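## Task

Put the cartridge marked with the broad green band into the sealant gun. Seat it all the way forward in the cup of the front ring, with its nozzle sticking out through that ring. The plunger rod can only be drawn back while its small thumb plate, just behind the handle, is held pushed toward the gun's front. The loaded gun must end up resting on the table itself, not leaning on any other object. Then state that you are done.

## Robot and tools

Robot: two 6-joint arms, left_arm and right_arm, each ending in a two-finger parallel gripper and a wrist camera. Each base sits on a tilted plate, and both plates hang from one metal frame behind the arms. For clearance warnings, a plate plus its half of the frame count as part of that arm. Calibrated root poses in the scene frame: left_arm (-0.022, +0.197, +0.244) m, quat_wxyz (+0.995, -0.083, +0.063, +0.006); right_arm (+0.023, -0.246, +0.244) m, quat_wxyz (+0.994, +0.081, +0.065, +0.021).

Frame: every position, orientation and target uses the scene frame. Origin is at table height, halfway between the nominal bases; +x points out over the table, +z up, and left_arm is on the +y side (arm names do not match image sides). Reported hand poses may be off by a few centimetres, more at long reach. end_effector_position is the point between the finger pads, roughly 1 cm behind the tips; the fingers point along the gripper's +z axis and spread along its y axis.

A row (used by both motion tools) is 16 numbers, always both arms: left_arm x, y, z, qw, qx, qy, qz, opening, then right_arm in the same order. x, y, z are an absolute hand position in metres; the quaternion is an absolute orientation, w first. opening runs from -1 (closed) to +1 (fully open, 0.094 m). An arm meant to stay put should get its pose from the last result before it stopped, repeated unchanged each call, with the desired opening. Repeating the same quaternion keeps a gripper's orientation steady; do not copy back the drifted reported one. Sending an arm to its measured pose can relieve a press.

execute_actions(actions, cameras): actions is a list of actions; each action is up to 15 rows, one per 1/30 s control step, the final row held to fill 15 steps. A target more than 0.6 m from that gripper's current position along any of its own axes gets the action refused for both arms; if the first action fails this against the last reported state, or anything is malformed, the whole call is refused. An empty list just reports state and images. cameras: list of names, null/omitted/["all"] for all, [] for none; an unknown name voids the call.

move(target, speed, blend, opening_speed, blocking, cameras): straight-line paths from each arm's current Hand target to the given absolute row, or through a list of up to 15 rows sharing a 10 s cap. speed in m/s, 0.002 to 2.9, default 0.25 (rotation up to twice that in rad/s), one value or one per leg. blend in m rounds corners of a list (default 0). opening_speed, at least 0.2 per second on the -1..+1 scale, ramps finger commands; use a low value to close gently on fragile parts. Opening changes in later list rows happen only after all arms and fingers settle. blocking=false returns after about 0.5 s while motion continues; a new move takes over from the old one. Paths ignore obstacles and the other arm, lag and overshoot when fast or with a nearly straight arm, and should not pass near an arm's own base (this can flip the shoulder). Faster moves and targets set deeper past contact hit and press harder. Result adds a move: line with the ending (done, off_target, moving, held, fault) and limits (paced = pose clipped, held = steps withheld). done means at rest within 10 mm and 2 degrees; neither done nor off_target tells you about contact.

wait(seconds 0 to 10): lets time run while arms keep their last command. stop(): brakes a running move. zoom_image(camera, region [x0, y0, x1, y1] in pixels, at most 504x504): closer view of the latest image from cam_head_left, cam_head_right, cam_high, cam_low, cam_left_wrist or cam_right_wrist (all 896x504). read_manual(section="licences"): licence texts only. finished_scene(scene 1 or 2): ends the current scene permanently; calls after it in the same reply act on the next scene. Start a resumed session with an empty execute_actions to learn the scene and task.

Results: per-arm end_effector_position, end_effector_quat_wxyz, Hand target (where the arm is actually being steered, possibly short of your command; send the rest next time), Joint positions (last value is finger gap in metres), joint velocities ("within noise" when still), joint torques (include gravity; joints 1 to 3 wrap sign past ±28 N m), grip_measured (opening scale; reads a little wide when empty, narrower than a hard part under squeeze, so it shows no clear touch), grip_effort_nm (motor effort, negative closing, not pad force), Tool commands. Controller limits each step's orientation change to 40 degrees and favours position; resting pose may miss by a centimetre from friction alone. Grip force is about 50 to 64 N per pad; to release, command well above grip_measured.

Avoid: dropping or releasing moving parts, slamming, hard pushes, anything leaving the table (fails the scene), grippers or cameras colliding with the other arm, closing on the other gripper's fingers, and long holds or stretched poses that overheat motors (MOTOR HOT at 75 °C, fold-and-idle fault at 90 °C, arm collapse at 100 °C). Loose objects may occasionally be nudged by the scene. Thinking time lets the simulation keep running.

Each tool is called after "Call:" in YAML: its name, and indented under it one key for each argument.

## Session

Call:
execute_actions:
  actions: []

Scene clock: 0.00 s.
left_arm: end_effector_position=(+0.1850, +0.2909, +0.1498) grip_measured=+1.000 grip_effort_nm=n/a end_effector_quat_wxyz=(+0.094, -0.620, +0.763, +0.160) | right_arm: end_effector_position=(+0.2158, +0.0251, +0.1026) grip_measured=+1.000 grip_effort_nm=n/a end_effector_quat_wxyz=(+0.256, -0.026, +0.944, +0.205)
Joint positions: left_arm=[0.058 1.708 0.5 -0.256 -0.529 -1.295 0.094] | right_arm=[1.018 2.435 0.49 0.973 0.378 0.813 0.094]
Joint velocities: within noise
Joint torques (N m): no reading
Heat: left arm: 36 °C; right arm: 42 °C.
Hand target: left_arm +0.1887, +0.2926, +0.1525; +0.102, -0.620, +0.761, +0.161 | right_arm +0.2175, +0.0275, +0.1059; +0.261, -0.027, +0.942, +0.208
Tool commands: left_gripper/opening=+1.0 right_gripper/opening=+1.0

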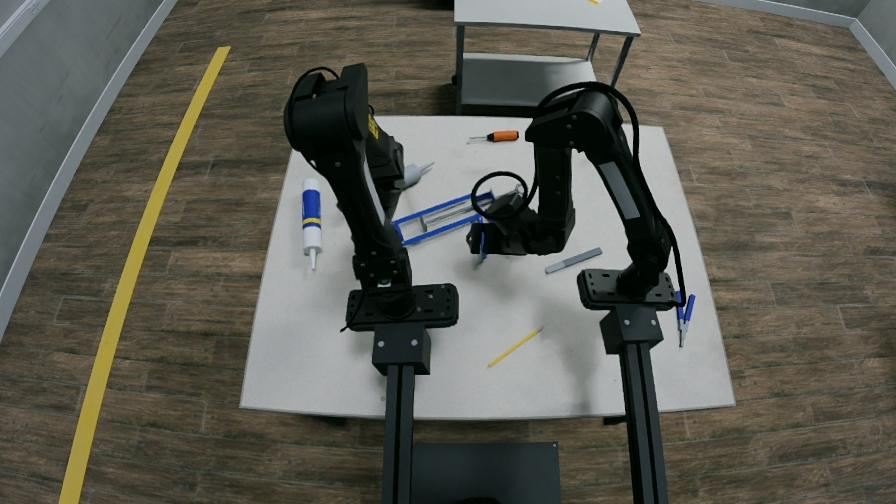

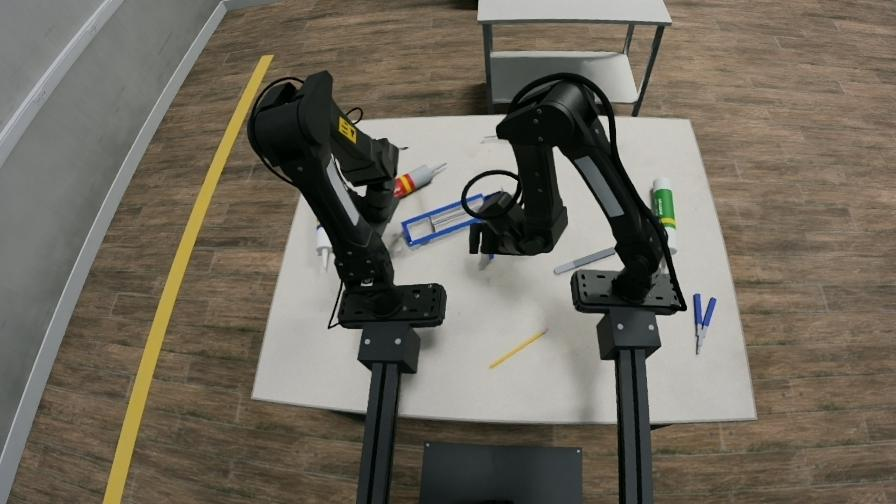

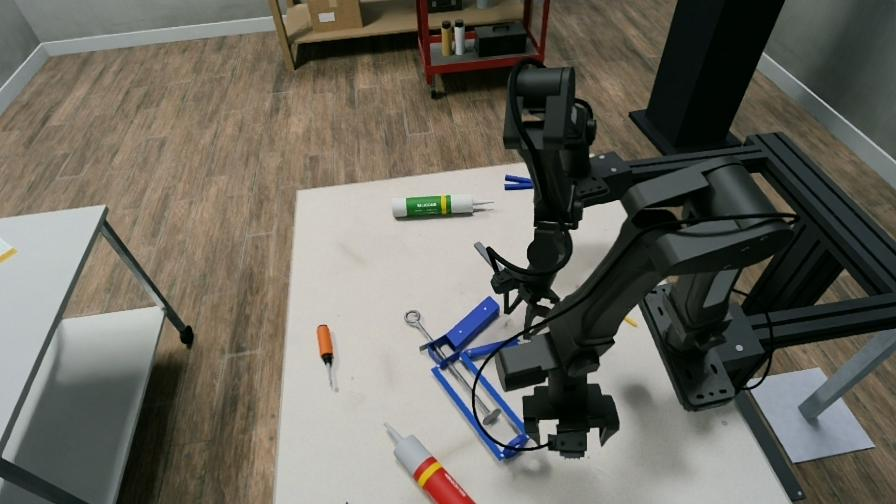

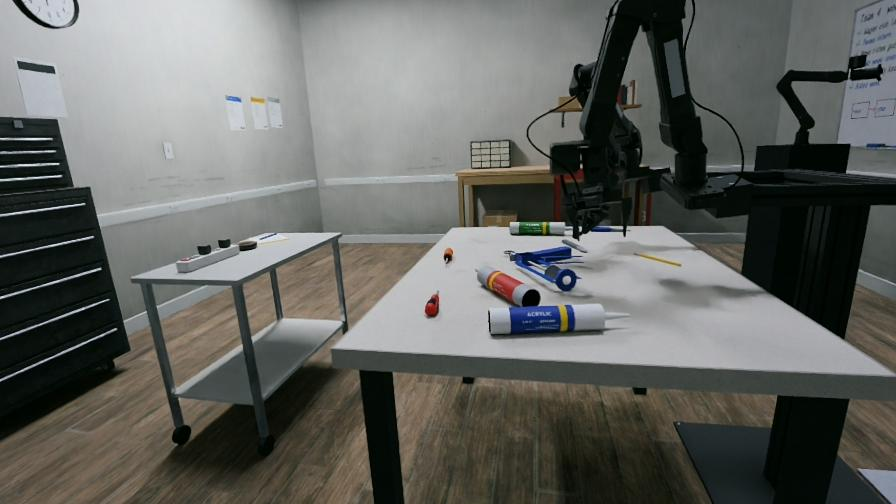

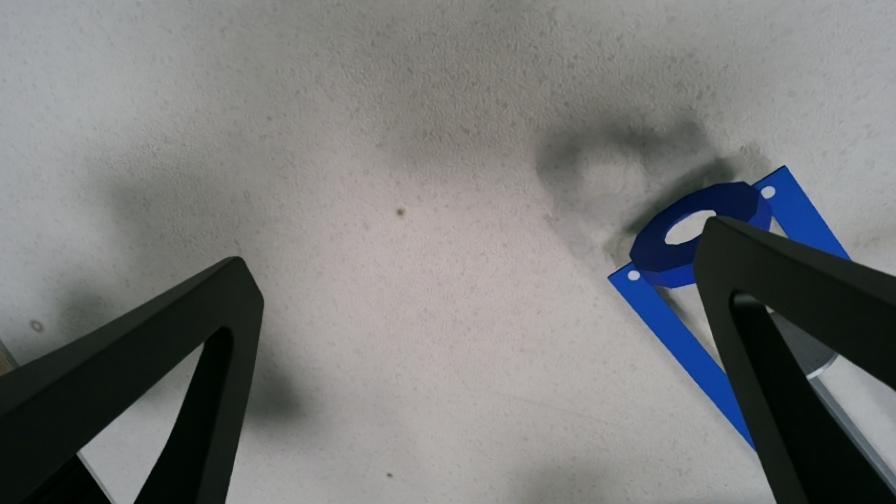

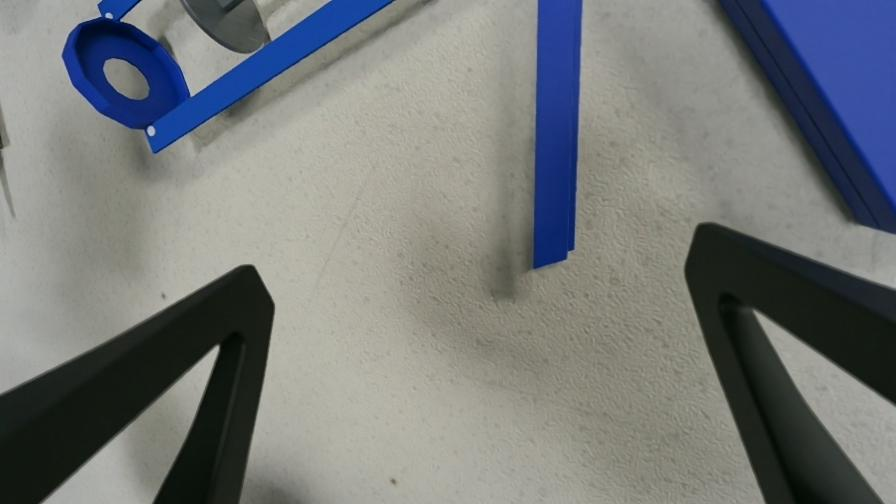

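Call:
move:
  target: [0.16,0.32,0.30,0,-0.5,0.866,0,1,0.22,-0.36,0.30,0,-0.5,0.866,0,1]
  speed: 0.3

Scene clock: 13.67 s.
left_arm: end_effector_position=(+0.1548, +0.3154, +0.2879) grip_measured=+1.000 grip_effort_nm=0.002 end_effector_quat_wxyz=(-0.018, -0.500, +0.866, +0.003) | right_arm: end_effector_position=(+0.2188, -0.3567, +0.2947) grip_measured=+1.000 grip_effort_nm=0.022 end_effector_quat_wxyz=(+0.001, -0.500, +0.866, +0.000)
Joint positions: left_arm=[0.469 1.148 0.791 -1.061 -0.094 -0.562 0.094] | right_arm=[-0.463 1.152 0.822 -1.05 0.088 -1.477 0.094]
Joint velocities: within noise
Joint torques (N m): left_arm=[0.39 -4.7 9.1 0.01 0.07 0.17] | right_arm=[-0.46 -3.14 8.55 0.04 0.02 -0.04]
Heat: left arm: 37 °C; right arm: 43 °C.
Hand target: left_arm +0.1598, +0.3199, +0.2996; +0.000, -0.500, +0.866, +0.000 | right_arm +0.2200, -0.3600, +0.2999; +0.000, -0.500, +0.866, +0.000
Off the commanded pose: left_arm 0.014 m, 2 deg | right_arm 0.006 m, 0 deg.
move: off_target (left_arm)

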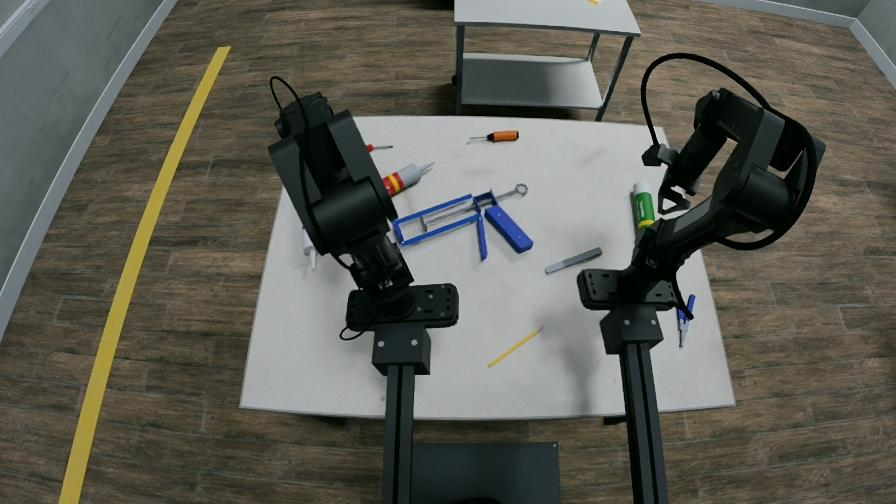

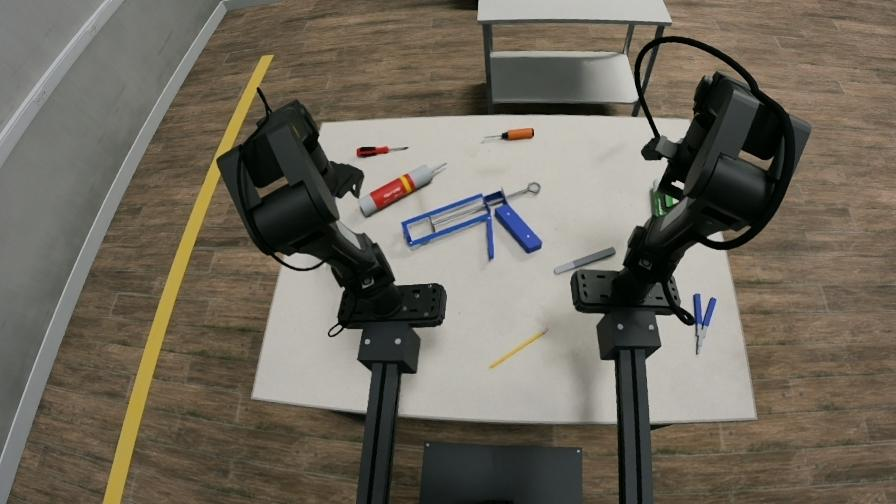

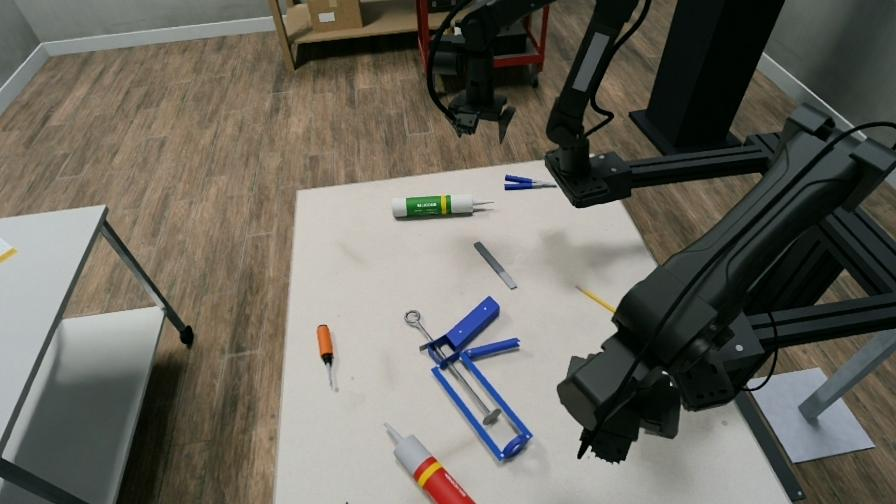

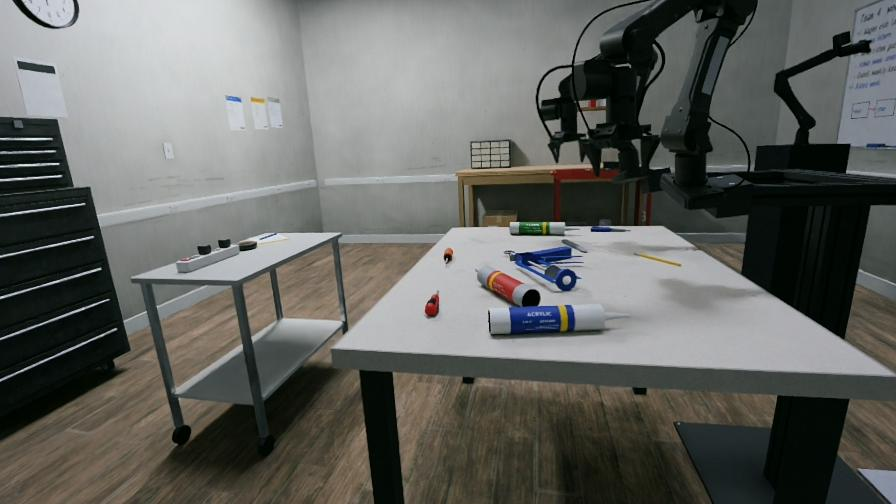

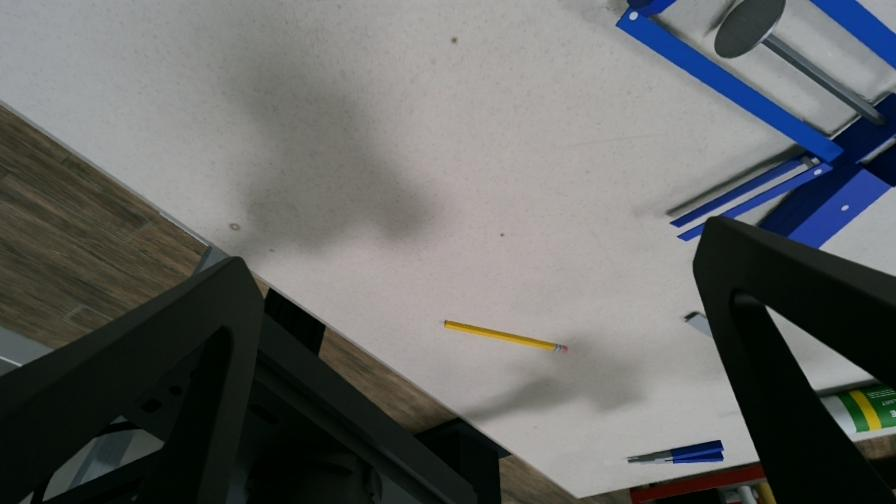

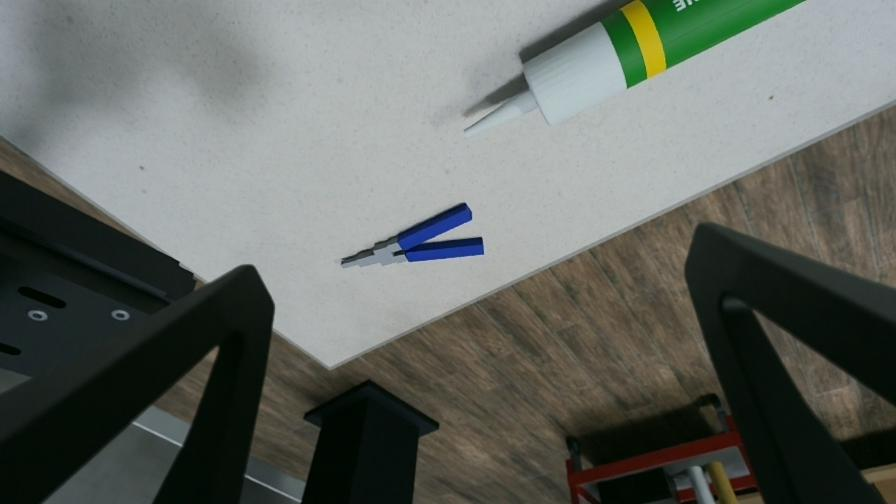

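Call:
move:
  target: [0.37,0.0,0.15,0,-0.182,0.983,0,-0.2,0.46,-0.22,0.14,-0.2133,0.5471,0.796,0.1466,0.3]
  speed: 0.3

Scene clock: 29.97 s.
left_arm: end_effector_position=(+0.3714, +0.0066, +0.1527) grip_measured=-0.197 grip_effort_nm=-0.144 end_effector_quat_wxyz=(+0.002, -0.198, +0.980, -0.008) | right_arm: end_effector_position=(+0.4518, -0.2295, +0.1407) grip_measured=+0.303 grip_effort_nm=-0.129 end_effector_quat_wxyz=(-0.217, +0.550, +0.795, +0.137)
Joint positions: left_arm=[-0.505 2.377 1.606 -0.754 -0.196 -0.885 0.038] | right_arm=[-0.157 2.472 1.868 -1.078 -0.306 1.063 0.061]
Joint velocities: within noise
Joint torques (N m): left_arm=[-4.23 -8.38 8.25 0.11 -0.09 0.12] | right_arm=[3.58 -11.25 7.32 -0.2 -0.34 0.09]
Heat: left arm: 37 °C; right arm: 43 °C.
Hand target: left_arm +0.3699, +0.0000, +0.1501; +0.001, -0.182, +0.983, -0.001 | right_arm +0.4596, -0.2201, +0.1402; -0.213, +0.547, +0.796, +0.147
Off the commanded pose: left_arm 0.007 m, 2 deg | right_arm 0.013 m, 1 deg.
move: off_target (right_arm)

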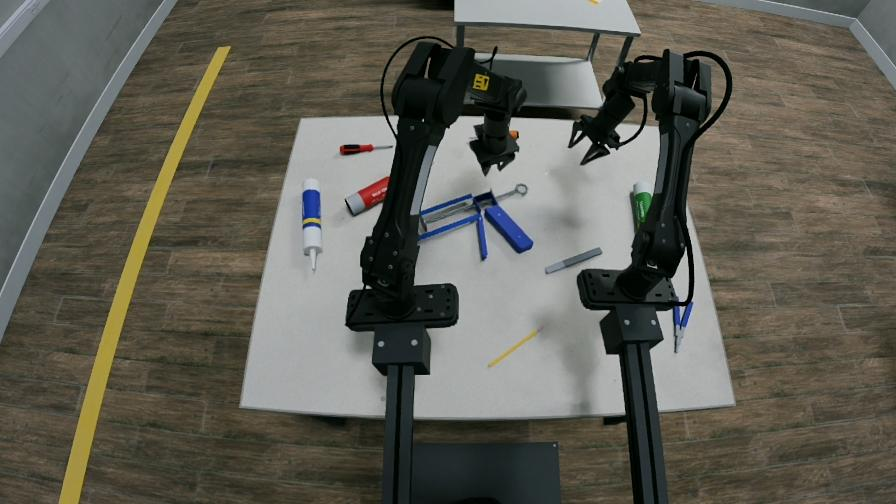

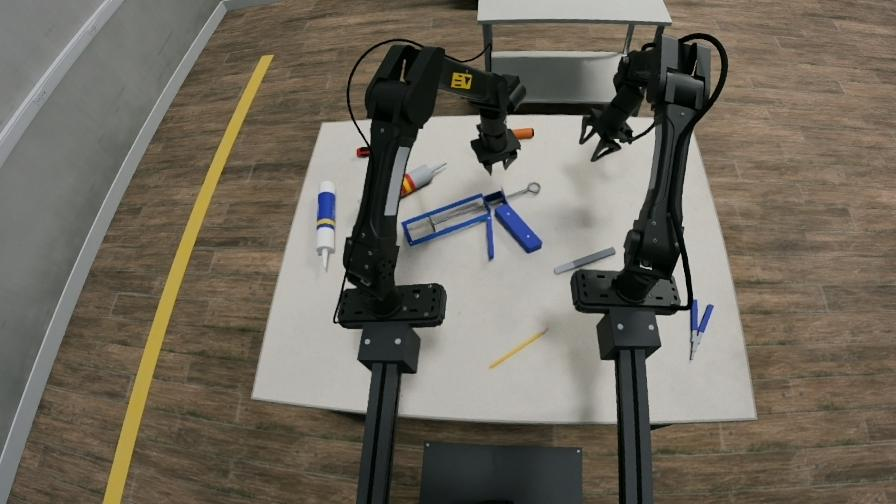

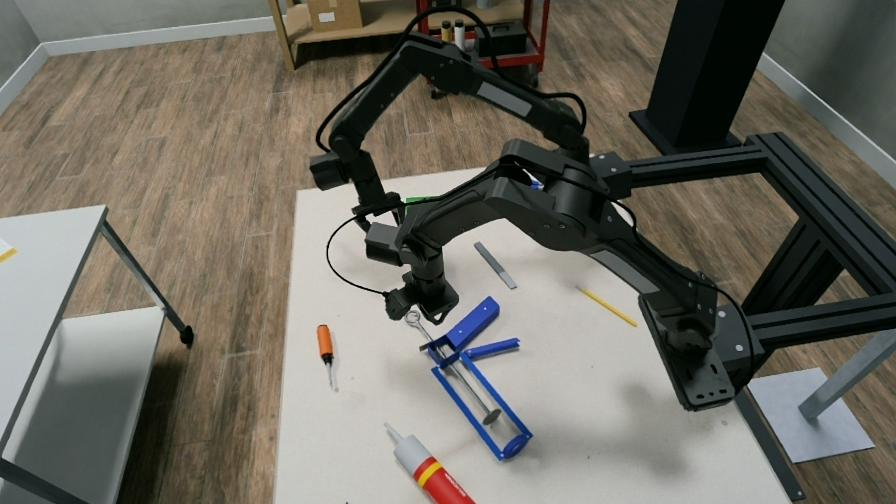

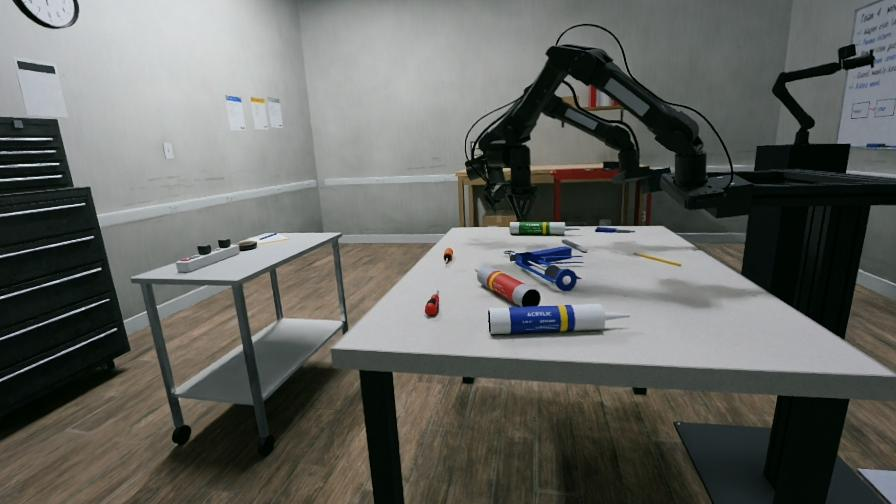

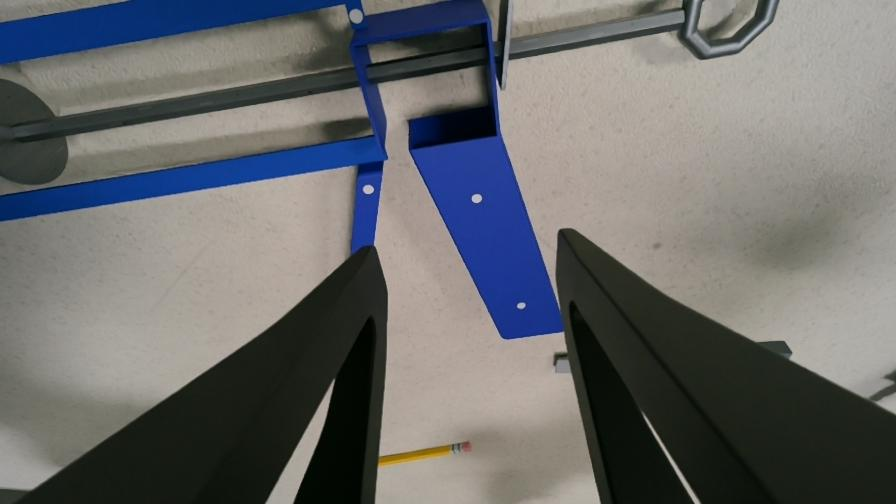

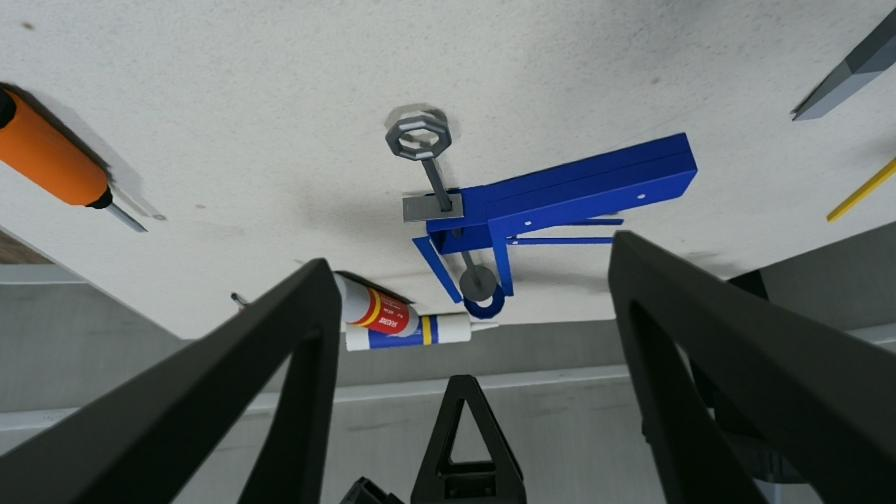

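Call:
move:
  target: [0.389,-0.014,0.08,0,-0.2164,0.9763,0,-0.25,0.46,-0.22,0.14,-0.2133,0.5471,0.796,0.1466,0.3]
  speed: 0.2
  cameras: ["cam_left_wrist","cam_right_wrist"]

Call:
zoom_image:
  camera: "cam_left_wrist"
  region: [300, 0, 650, 250]

Scene clock: 44.37 s.
left_arm: end_effector_position=(+0.3790, -0.0135, +0.0843) grip_measured=-0.247 grip_effort_nm=-0.144 end_effector_quat_wxyz=(-0.011, -0.205, +0.979, +0.003) | right_arm: end_effector_position=(+0.4519, -0.2294, +0.1407) grip_measured=+0.303 grip_effort_nm=-0.125 end_effector_quat_wxyz=(-0.217, +0.551, +0.794, +0.137)
Joint positions: left_arm=[-0.505 2.621 1.766 -0.706 -0.196 -0.906 0.035] | right_arm=[-0.157 2.472 1.868 -1.078 -0.307 1.064 0.061]
Joint velocities: within noise
Joint torques (N m): left_arm=[-2.36 -9.47 7.53 0.39 -0.07 -0.14] | right_arm=[3.56 -11.33 7.32 -0.19 -0.32 0.13]
Heat: left arm: 38 °C; right arm: 49 °C.
Hand target: left_arm +0.3886, -0.0138, +0.0802; +0.000, -0.216, +0.976, +0.000 | right_arm +0.4596, -0.2201, +0.1402; -0.213, +0.547, +0.796, +0.147
Off the commanded pose: left_arm 0.011 m, 2 deg | right_arm 0.012 m, 1 deg.
move: off_target (left_arm, right_arm)
Images, in order (width x height): cam_left_wrist 896x504, cam_right_wrist 896x504.

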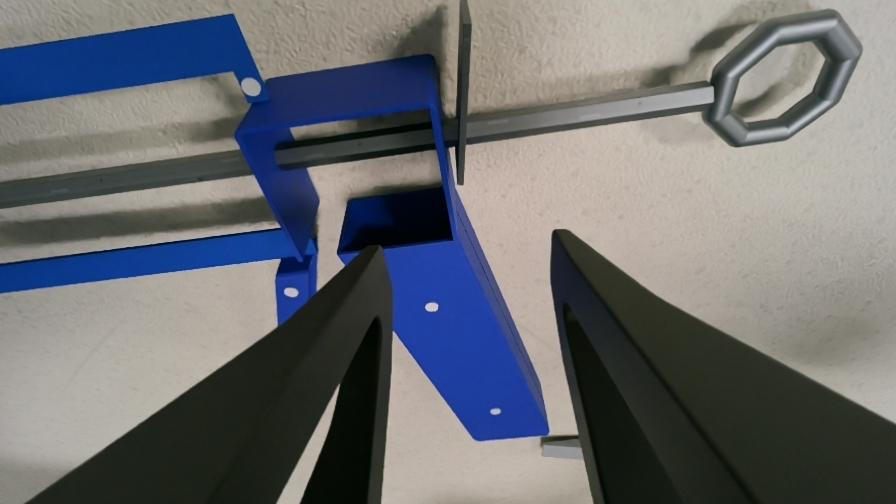

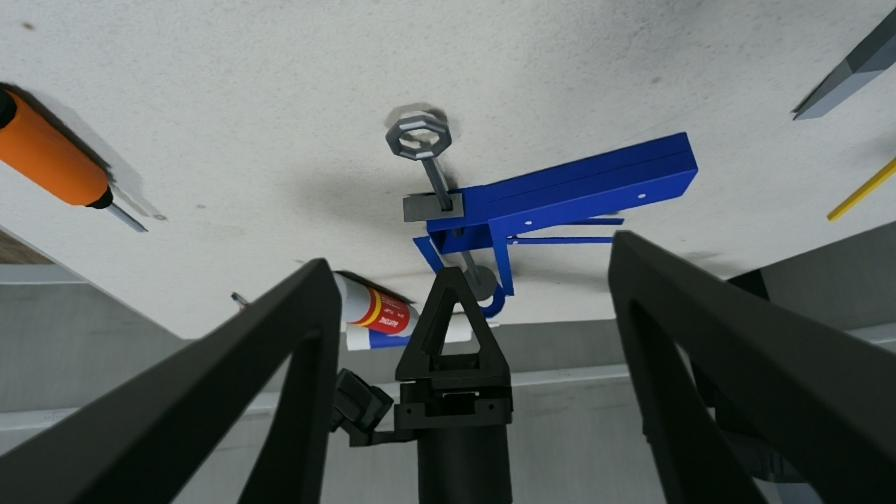

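Scaled by 1.440 from the camera's 896x504 image, which has a finer 1280x720 frame.

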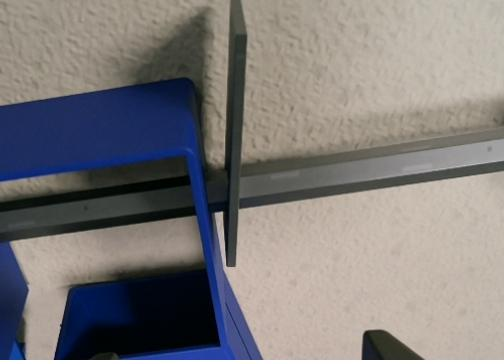

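Call:
move:
  target: [0.398,-0.012,0.055,0,-0.2164,0.9763,0,-0.25,0.46,-0.22,0.14,-0.2133,0.5471,0.796,0.1466,0.3]
  speed: 0.15
  cameras: ["cam_left_wrist","cam_right_wrist"]

Call:
zoom_image:
  camera: "cam_right_wrist"
  region: [350, 130, 600, 330]

Scene clock: 56.23 s.
left_arm: end_effector_position=(+0.3903, -0.0099, +0.0613) grip_measured=-0.247 grip_effort_nm=-0.144 end_effector_quat_wxyz=(-0.010, -0.218, +0.976, +0.003) | right_arm: end_effector_position=(+0.4519, -0.2294, +0.1407) grip_measured=+0.303 grip_effort_nm=-0.125 end_effector_quat_wxyz=(-0.217, +0.551, +0.794, +0.137)
Joint positions: left_arm=[-0.477 2.699 1.835 -0.687 -0.196 -0.904 0.035] | right_arm=[-0.157 2.472 1.868 -1.078 -0.307 1.064 0.061]
Joint velocities: within noise
Joint torques (N m): left_arm=[-2.59 -9.35 7.61 0.36 -0.08 0.12] | right_arm=[3.54 -11.29 7.35 -0.18 -0.32 0.1]
Heat: left arm: 41 °C; right arm: 51 °C.
Hand target: left_arm +0.3978, -0.0119, +0.0554; +0.000, -0.216, +0.976, +0.000 | right_arm +0.4596, -0.2201, +0.1402; -0.213, +0.547, +0.796, +0.147
Off the commanded pose: left_arm 0.010 m, 1 deg | right_arm 0.012 m, 1 deg.
move: off_target (right_arm)
Images, in order (width x height): cam_left_wrist 896x504, cam_right_wrist 896x504.

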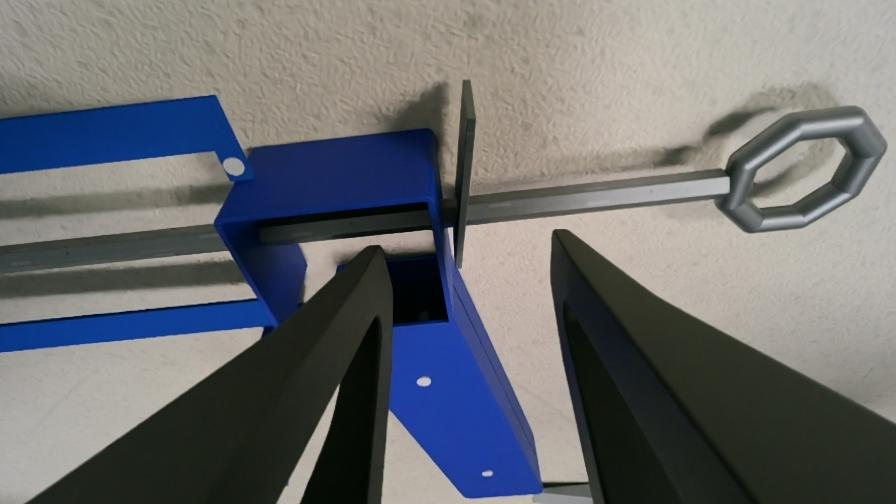

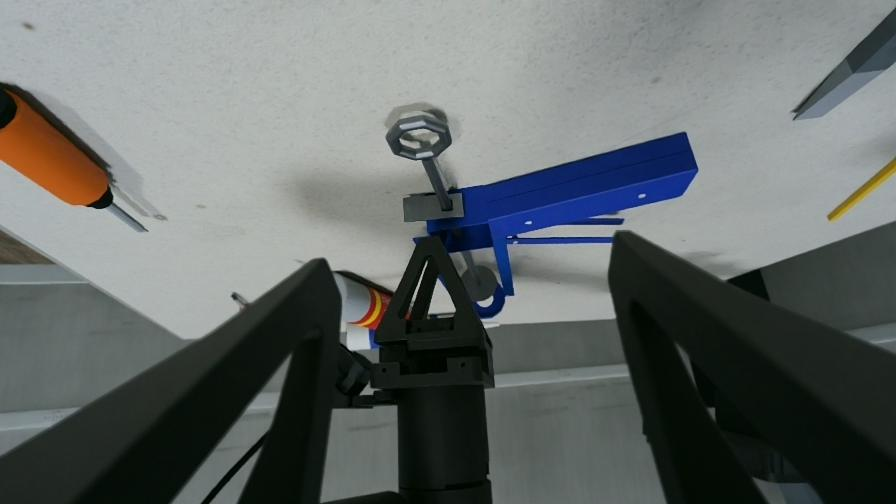

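Scaled by 2.016 from the camera's 896x504 image, which has a finer 1280x720 frame.

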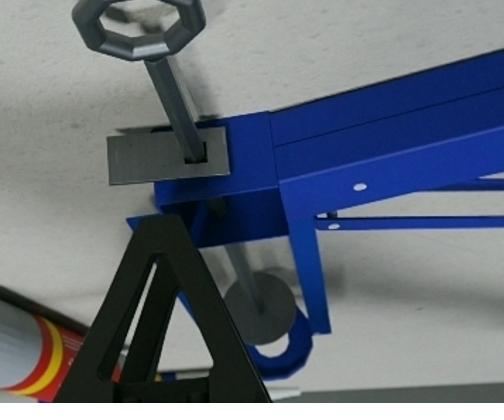

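Call:
move:
  target: [0.397,-0.012,0.027,0,-0.2164,0.9763,0,-0.25,0.46,-0.22,0.14,-0.2133,0.5471,0.796,0.1466,0.3]
  speed: 0.1
  cameras: ["cam_left_wrist","cam_right_wrist"]

Call:
zoom_image:
  camera: "cam_right_wrist"
  region: [350, 130, 600, 330]

Scene clock: 60.53 s.
left_arm: end_effector_position=(+0.3833, -0.0111, +0.0349) grip_measured=-0.247 grip_effort_nm=-0.134 end_effector_quat_wxyz=(-0.017, -0.214, +0.977, +0.008) | right_arm: end_effector_position=(+0.4519, -0.2294, +0.1407) grip_measured=+0.303 grip_effort_nm=-0.129 end_effector_quat_wxyz=(-0.217, +0.551, +0.794, +0.137)
Joint positions: left_arm=[-0.473 2.769 1.854 -0.654 -0.195 -0.898 0.035] | right_arm=[-0.157 2.472 1.868 -1.078 -0.307 1.064 0.061]
Joint velocities: within noise
Joint torques (N m): left_arm=[-2 -9.14 7.79 0.5 -0.09 0.19] | right_arm=[3.47 -11.28 7.31 -0.21 -0.32 0.11]
Heat: left arm: 42 °C; right arm: 51 °C.
Hand target: left_arm +0.3965, -0.0116, +0.0277; +0.000, -0.217, +0.976, +0.000 | right_arm +0.4596, -0.2201, +0.1402; -0.213, +0.547, +0.796, +0.147
Off the commanded pose: left_arm 0.016 m, 2 deg | right_arm 0.012 m, 1 deg.
move: off_target (left_arm, right_arm)
Images, in order (width x height): cam_left_wrist 896x504, cam_right_wrist 896x504.

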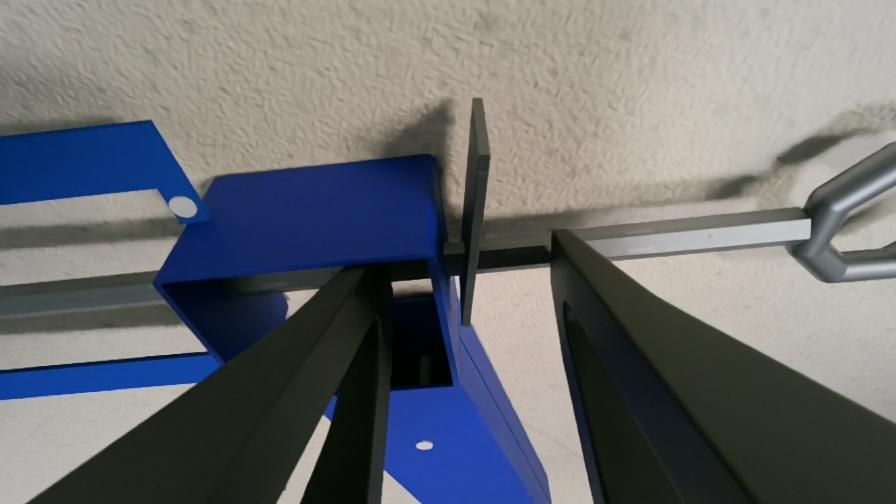

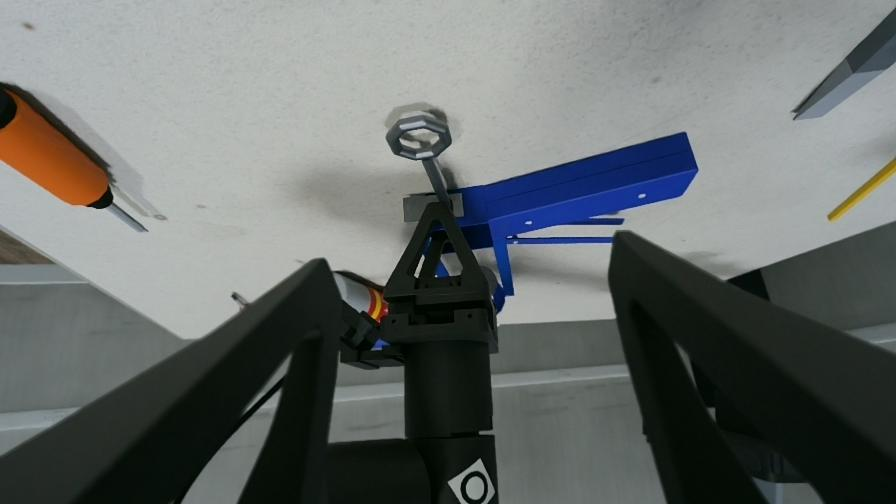

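Scaled by 2.016 from the camera's 896x504 image, which has a finer 1280x720 frame.

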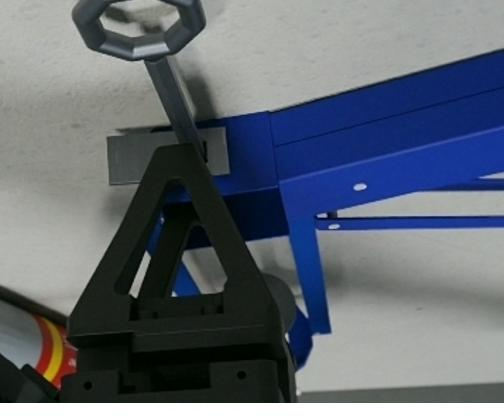

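Call:
move:
  target: [0.411,-0.006,0.036,0,-0.2164,0.9763,0,-0.25,0.46,-0.22,0.14,-0.2133,0.5471,0.796,0.1466,0.3]
  speed: 0.1
  cameras: ["cam_left_wrist","cam_right_wrist"]

Call:
zoom_image:
  camera: "cam_right_wrist"
  region: [350, 130, 600, 330]

Scene clock: 64.87 s.
left_arm: end_effector_position=(+0.4062, -0.0080, +0.0445) grip_measured=-0.247 grip_effort_nm=-0.139 end_effector_quat_wxyz=(-0.004, -0.220, +0.976, -0.005) | right_arm: end_effector_position=(+0.4519, -0.2294, +0.1407) grip_measured=+0.303 grip_effort_nm=-0.125 end_effector_quat_wxyz=(-0.217, +0.551, +0.794, +0.137)
Joint positions: left_arm=[-0.45 2.769 1.917 -0.675 -0.191 -0.878 0.035] | right_arm=[-0.157 2.472 1.868 -1.078 -0.307 1.064 0.061]
Joint velocities: within noise
Joint torques (N m): left_arm=[-2.45 -9.1 8.27 0.26 -0.11 0.16] | right_arm=[3.52 -11.28 7.38 -0.2 -0.32 0.1]
Heat: left arm: 42 °C; right arm: 52 °C.
Hand target: left_arm +0.4106, -0.0058, +0.0362; +0.000, -0.217, +0.976, +0.000 | right_arm +0.4596, -0.2201, +0.1402; -0.213, +0.547, +0.796, +0.147
Off the commanded pose: left_arm 0.010 m, 1 deg | right_arm 0.012 m, 1 deg.
move: off_target (right_arm)
Images, in order (width x height): cam_left_wrist 896x504, cam_right_wrist 896x504.

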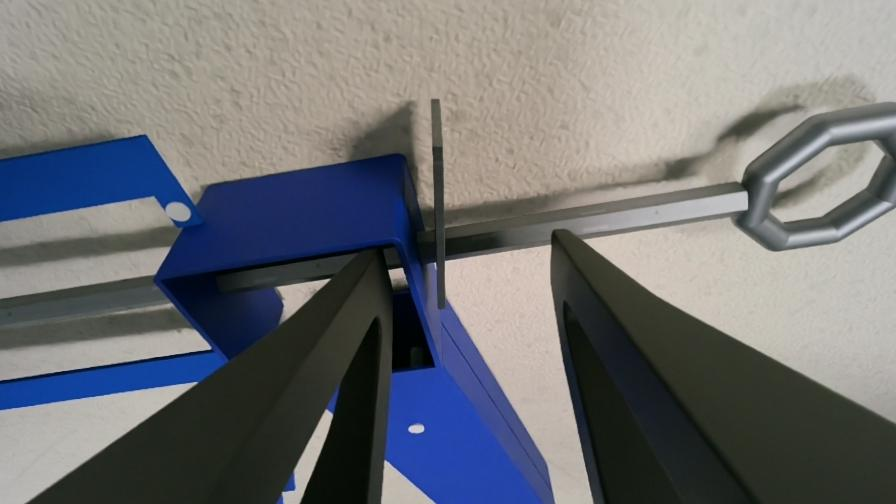

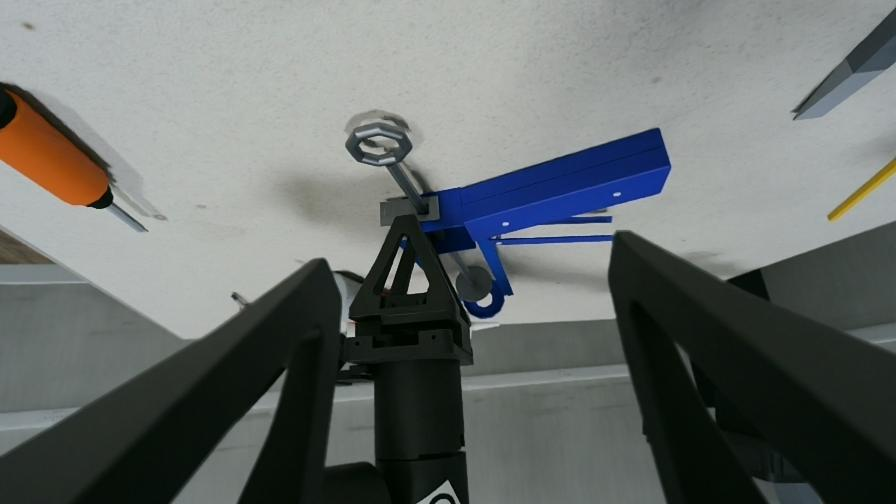

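Scaled by 2.016 from the camera's 896x504 image, which has a finer 1280x720 frame.

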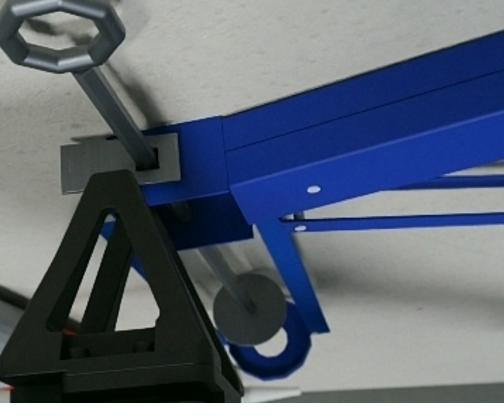

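Call:
move:
  target: [0.415,-0.003,0.022,0,-0.2164,0.9763,0,-0.25,0.46,-0.22,0.14,-0.2133,0.5471,0.796,0.1466,0.3]
  speed: 0.08
  cameras: ["cam_left_wrist","cam_right_wrist"]

Call:
zoom_image:
  camera: "cam_right_wrist"
  region: [350, 130, 600, 330]

Scene clock: 70.50 s.
left_arm: end_effector_position=(+0.4035, -0.0110, +0.0350) grip_measured=-0.247 grip_effort_nm=-0.134 end_effector_quat_wxyz=(-0.014, -0.213, +0.977, -0.004) | right_arm: end_effector_position=(+0.4519, -0.2294, +0.1407) grip_measured=+0.303 grip_effort_nm=-0.129 end_effector_quat_wxyz=(-0.217, +0.551, +0.794, +0.137)
Joint positions: left_arm=[-0.45 2.807 1.954 -0.691 -0.18 -0.867 0.035] | right_arm=[-0.157 2.472 1.868 -1.078 -0.307 1.064 0.061]
Joint velocities: within noise
Joint torques (N m): left_arm=[-1.33 -8.92 8.12 0.5 -0.23 0.2] | right_arm=[3.54 -11.29 7.3 -0.21 -0.32 0.11]
Heat: left arm: 41 °C; right arm: 52 °C.
Hand target: left_arm +0.4142, -0.0025, +0.0227; +0.000, -0.217, +0.976, +0.000 | right_arm +0.4596, -0.2201, +0.1402; -0.213, +0.547, +0.796, +0.147
Off the commanded pose: left_arm 0.019 m, 2 deg | right_arm 0.012 m, 1 deg.
move: off_target (left_arm, right_arm)
Images, in order (width x height): cam_left_wrist 896x504, cam_right_wrist 896x504.

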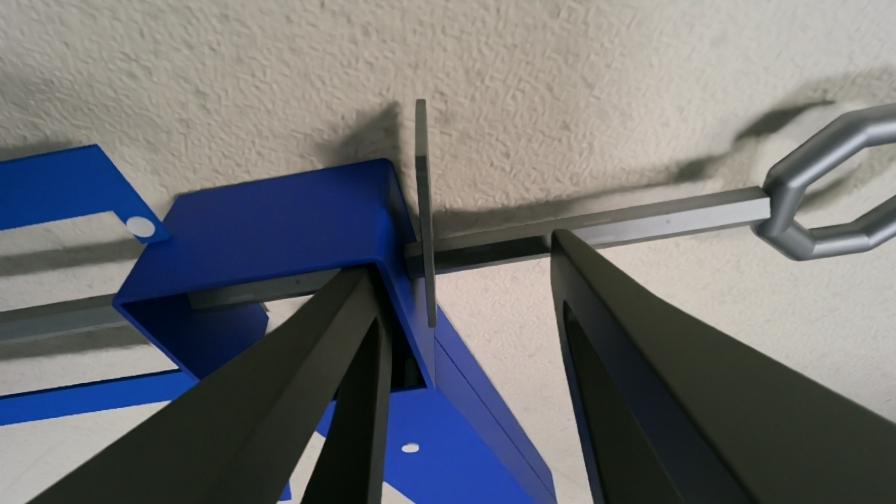

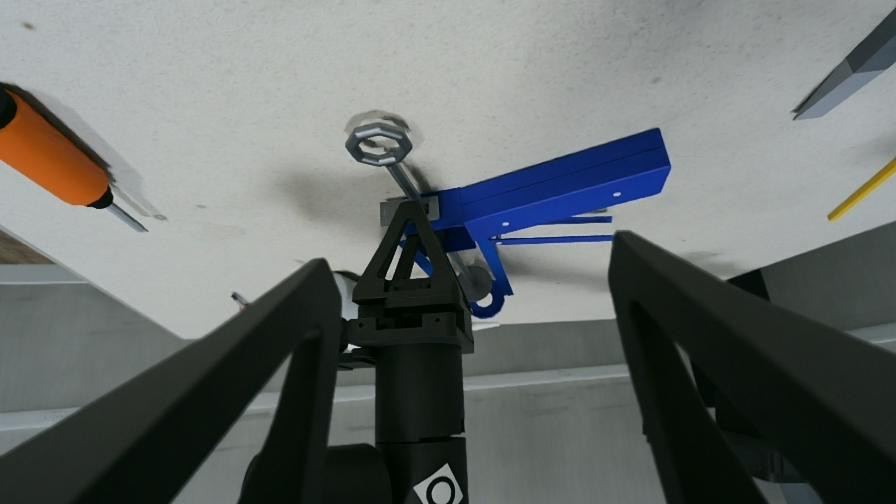

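Scaled by 2.016 from the camera's 896x504 image, which has a finer 1280x720 frame.

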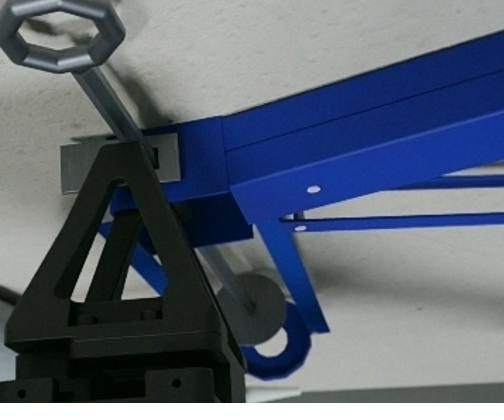

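Call:
move:
  target: [0.416,0.006,0.022,0,-0.2164,0.9763,0,-0.25,0.46,-0.22,0.14,-0.2133,0.5471,0.796,0.1466,0.3]
  speed: 0.08
  cameras: ["cam_left_wrist"]

Scene clock: 73.50 s.
left_arm: end_effector_position=(+0.4048, -0.0074, +0.0337) grip_measured=-0.248 grip_effort_nm=-0.125 end_effector_quat_wxyz=(-0.020, -0.212, +0.977, -0.011) | right_arm: end_effector_position=(+0.4519, -0.2294, +0.1407) grip_measured=+0.303 grip_effort_nm=-0.125 end_effector_quat_wxyz=(-0.217, +0.551, +0.794, +0.137)
Joint positions: left_arm=[-0.435 2.807 1.954 -0.691 -0.162 -0.849 0.035] | right_arm=[-0.157 2.472 1.868 -1.078 -0.307 1.064 0.061]
Joint velocities: within noise
Joint torques (N m): left_arm=[-1.06 -9.88 5.81 0.54 -0.35 0.2] | right_arm=[3.52 -11.36 7.3 -0.2 -0.32 0.1]
Heat: left arm: 42 °C; right arm: 52 °C.
Hand target: left_arm +0.4153, +0.0063, +0.0229; -0.001, -0.217, +0.976, +0.000 | right_arm +0.4596, -0.2201, +0.1402; -0.213, +0.547, +0.796, +0.147
Off the commanded pose: left_arm 0.021 m, 3 deg | right_arm 0.012 m, 1 deg.
move: off_target (left_arm, right_arm)
Images, in order (width x height): cam_left_wrist 896x504.

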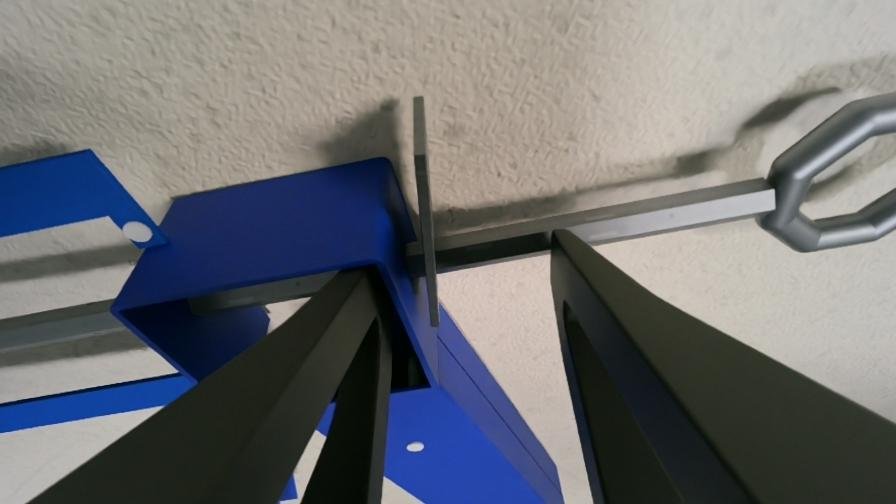

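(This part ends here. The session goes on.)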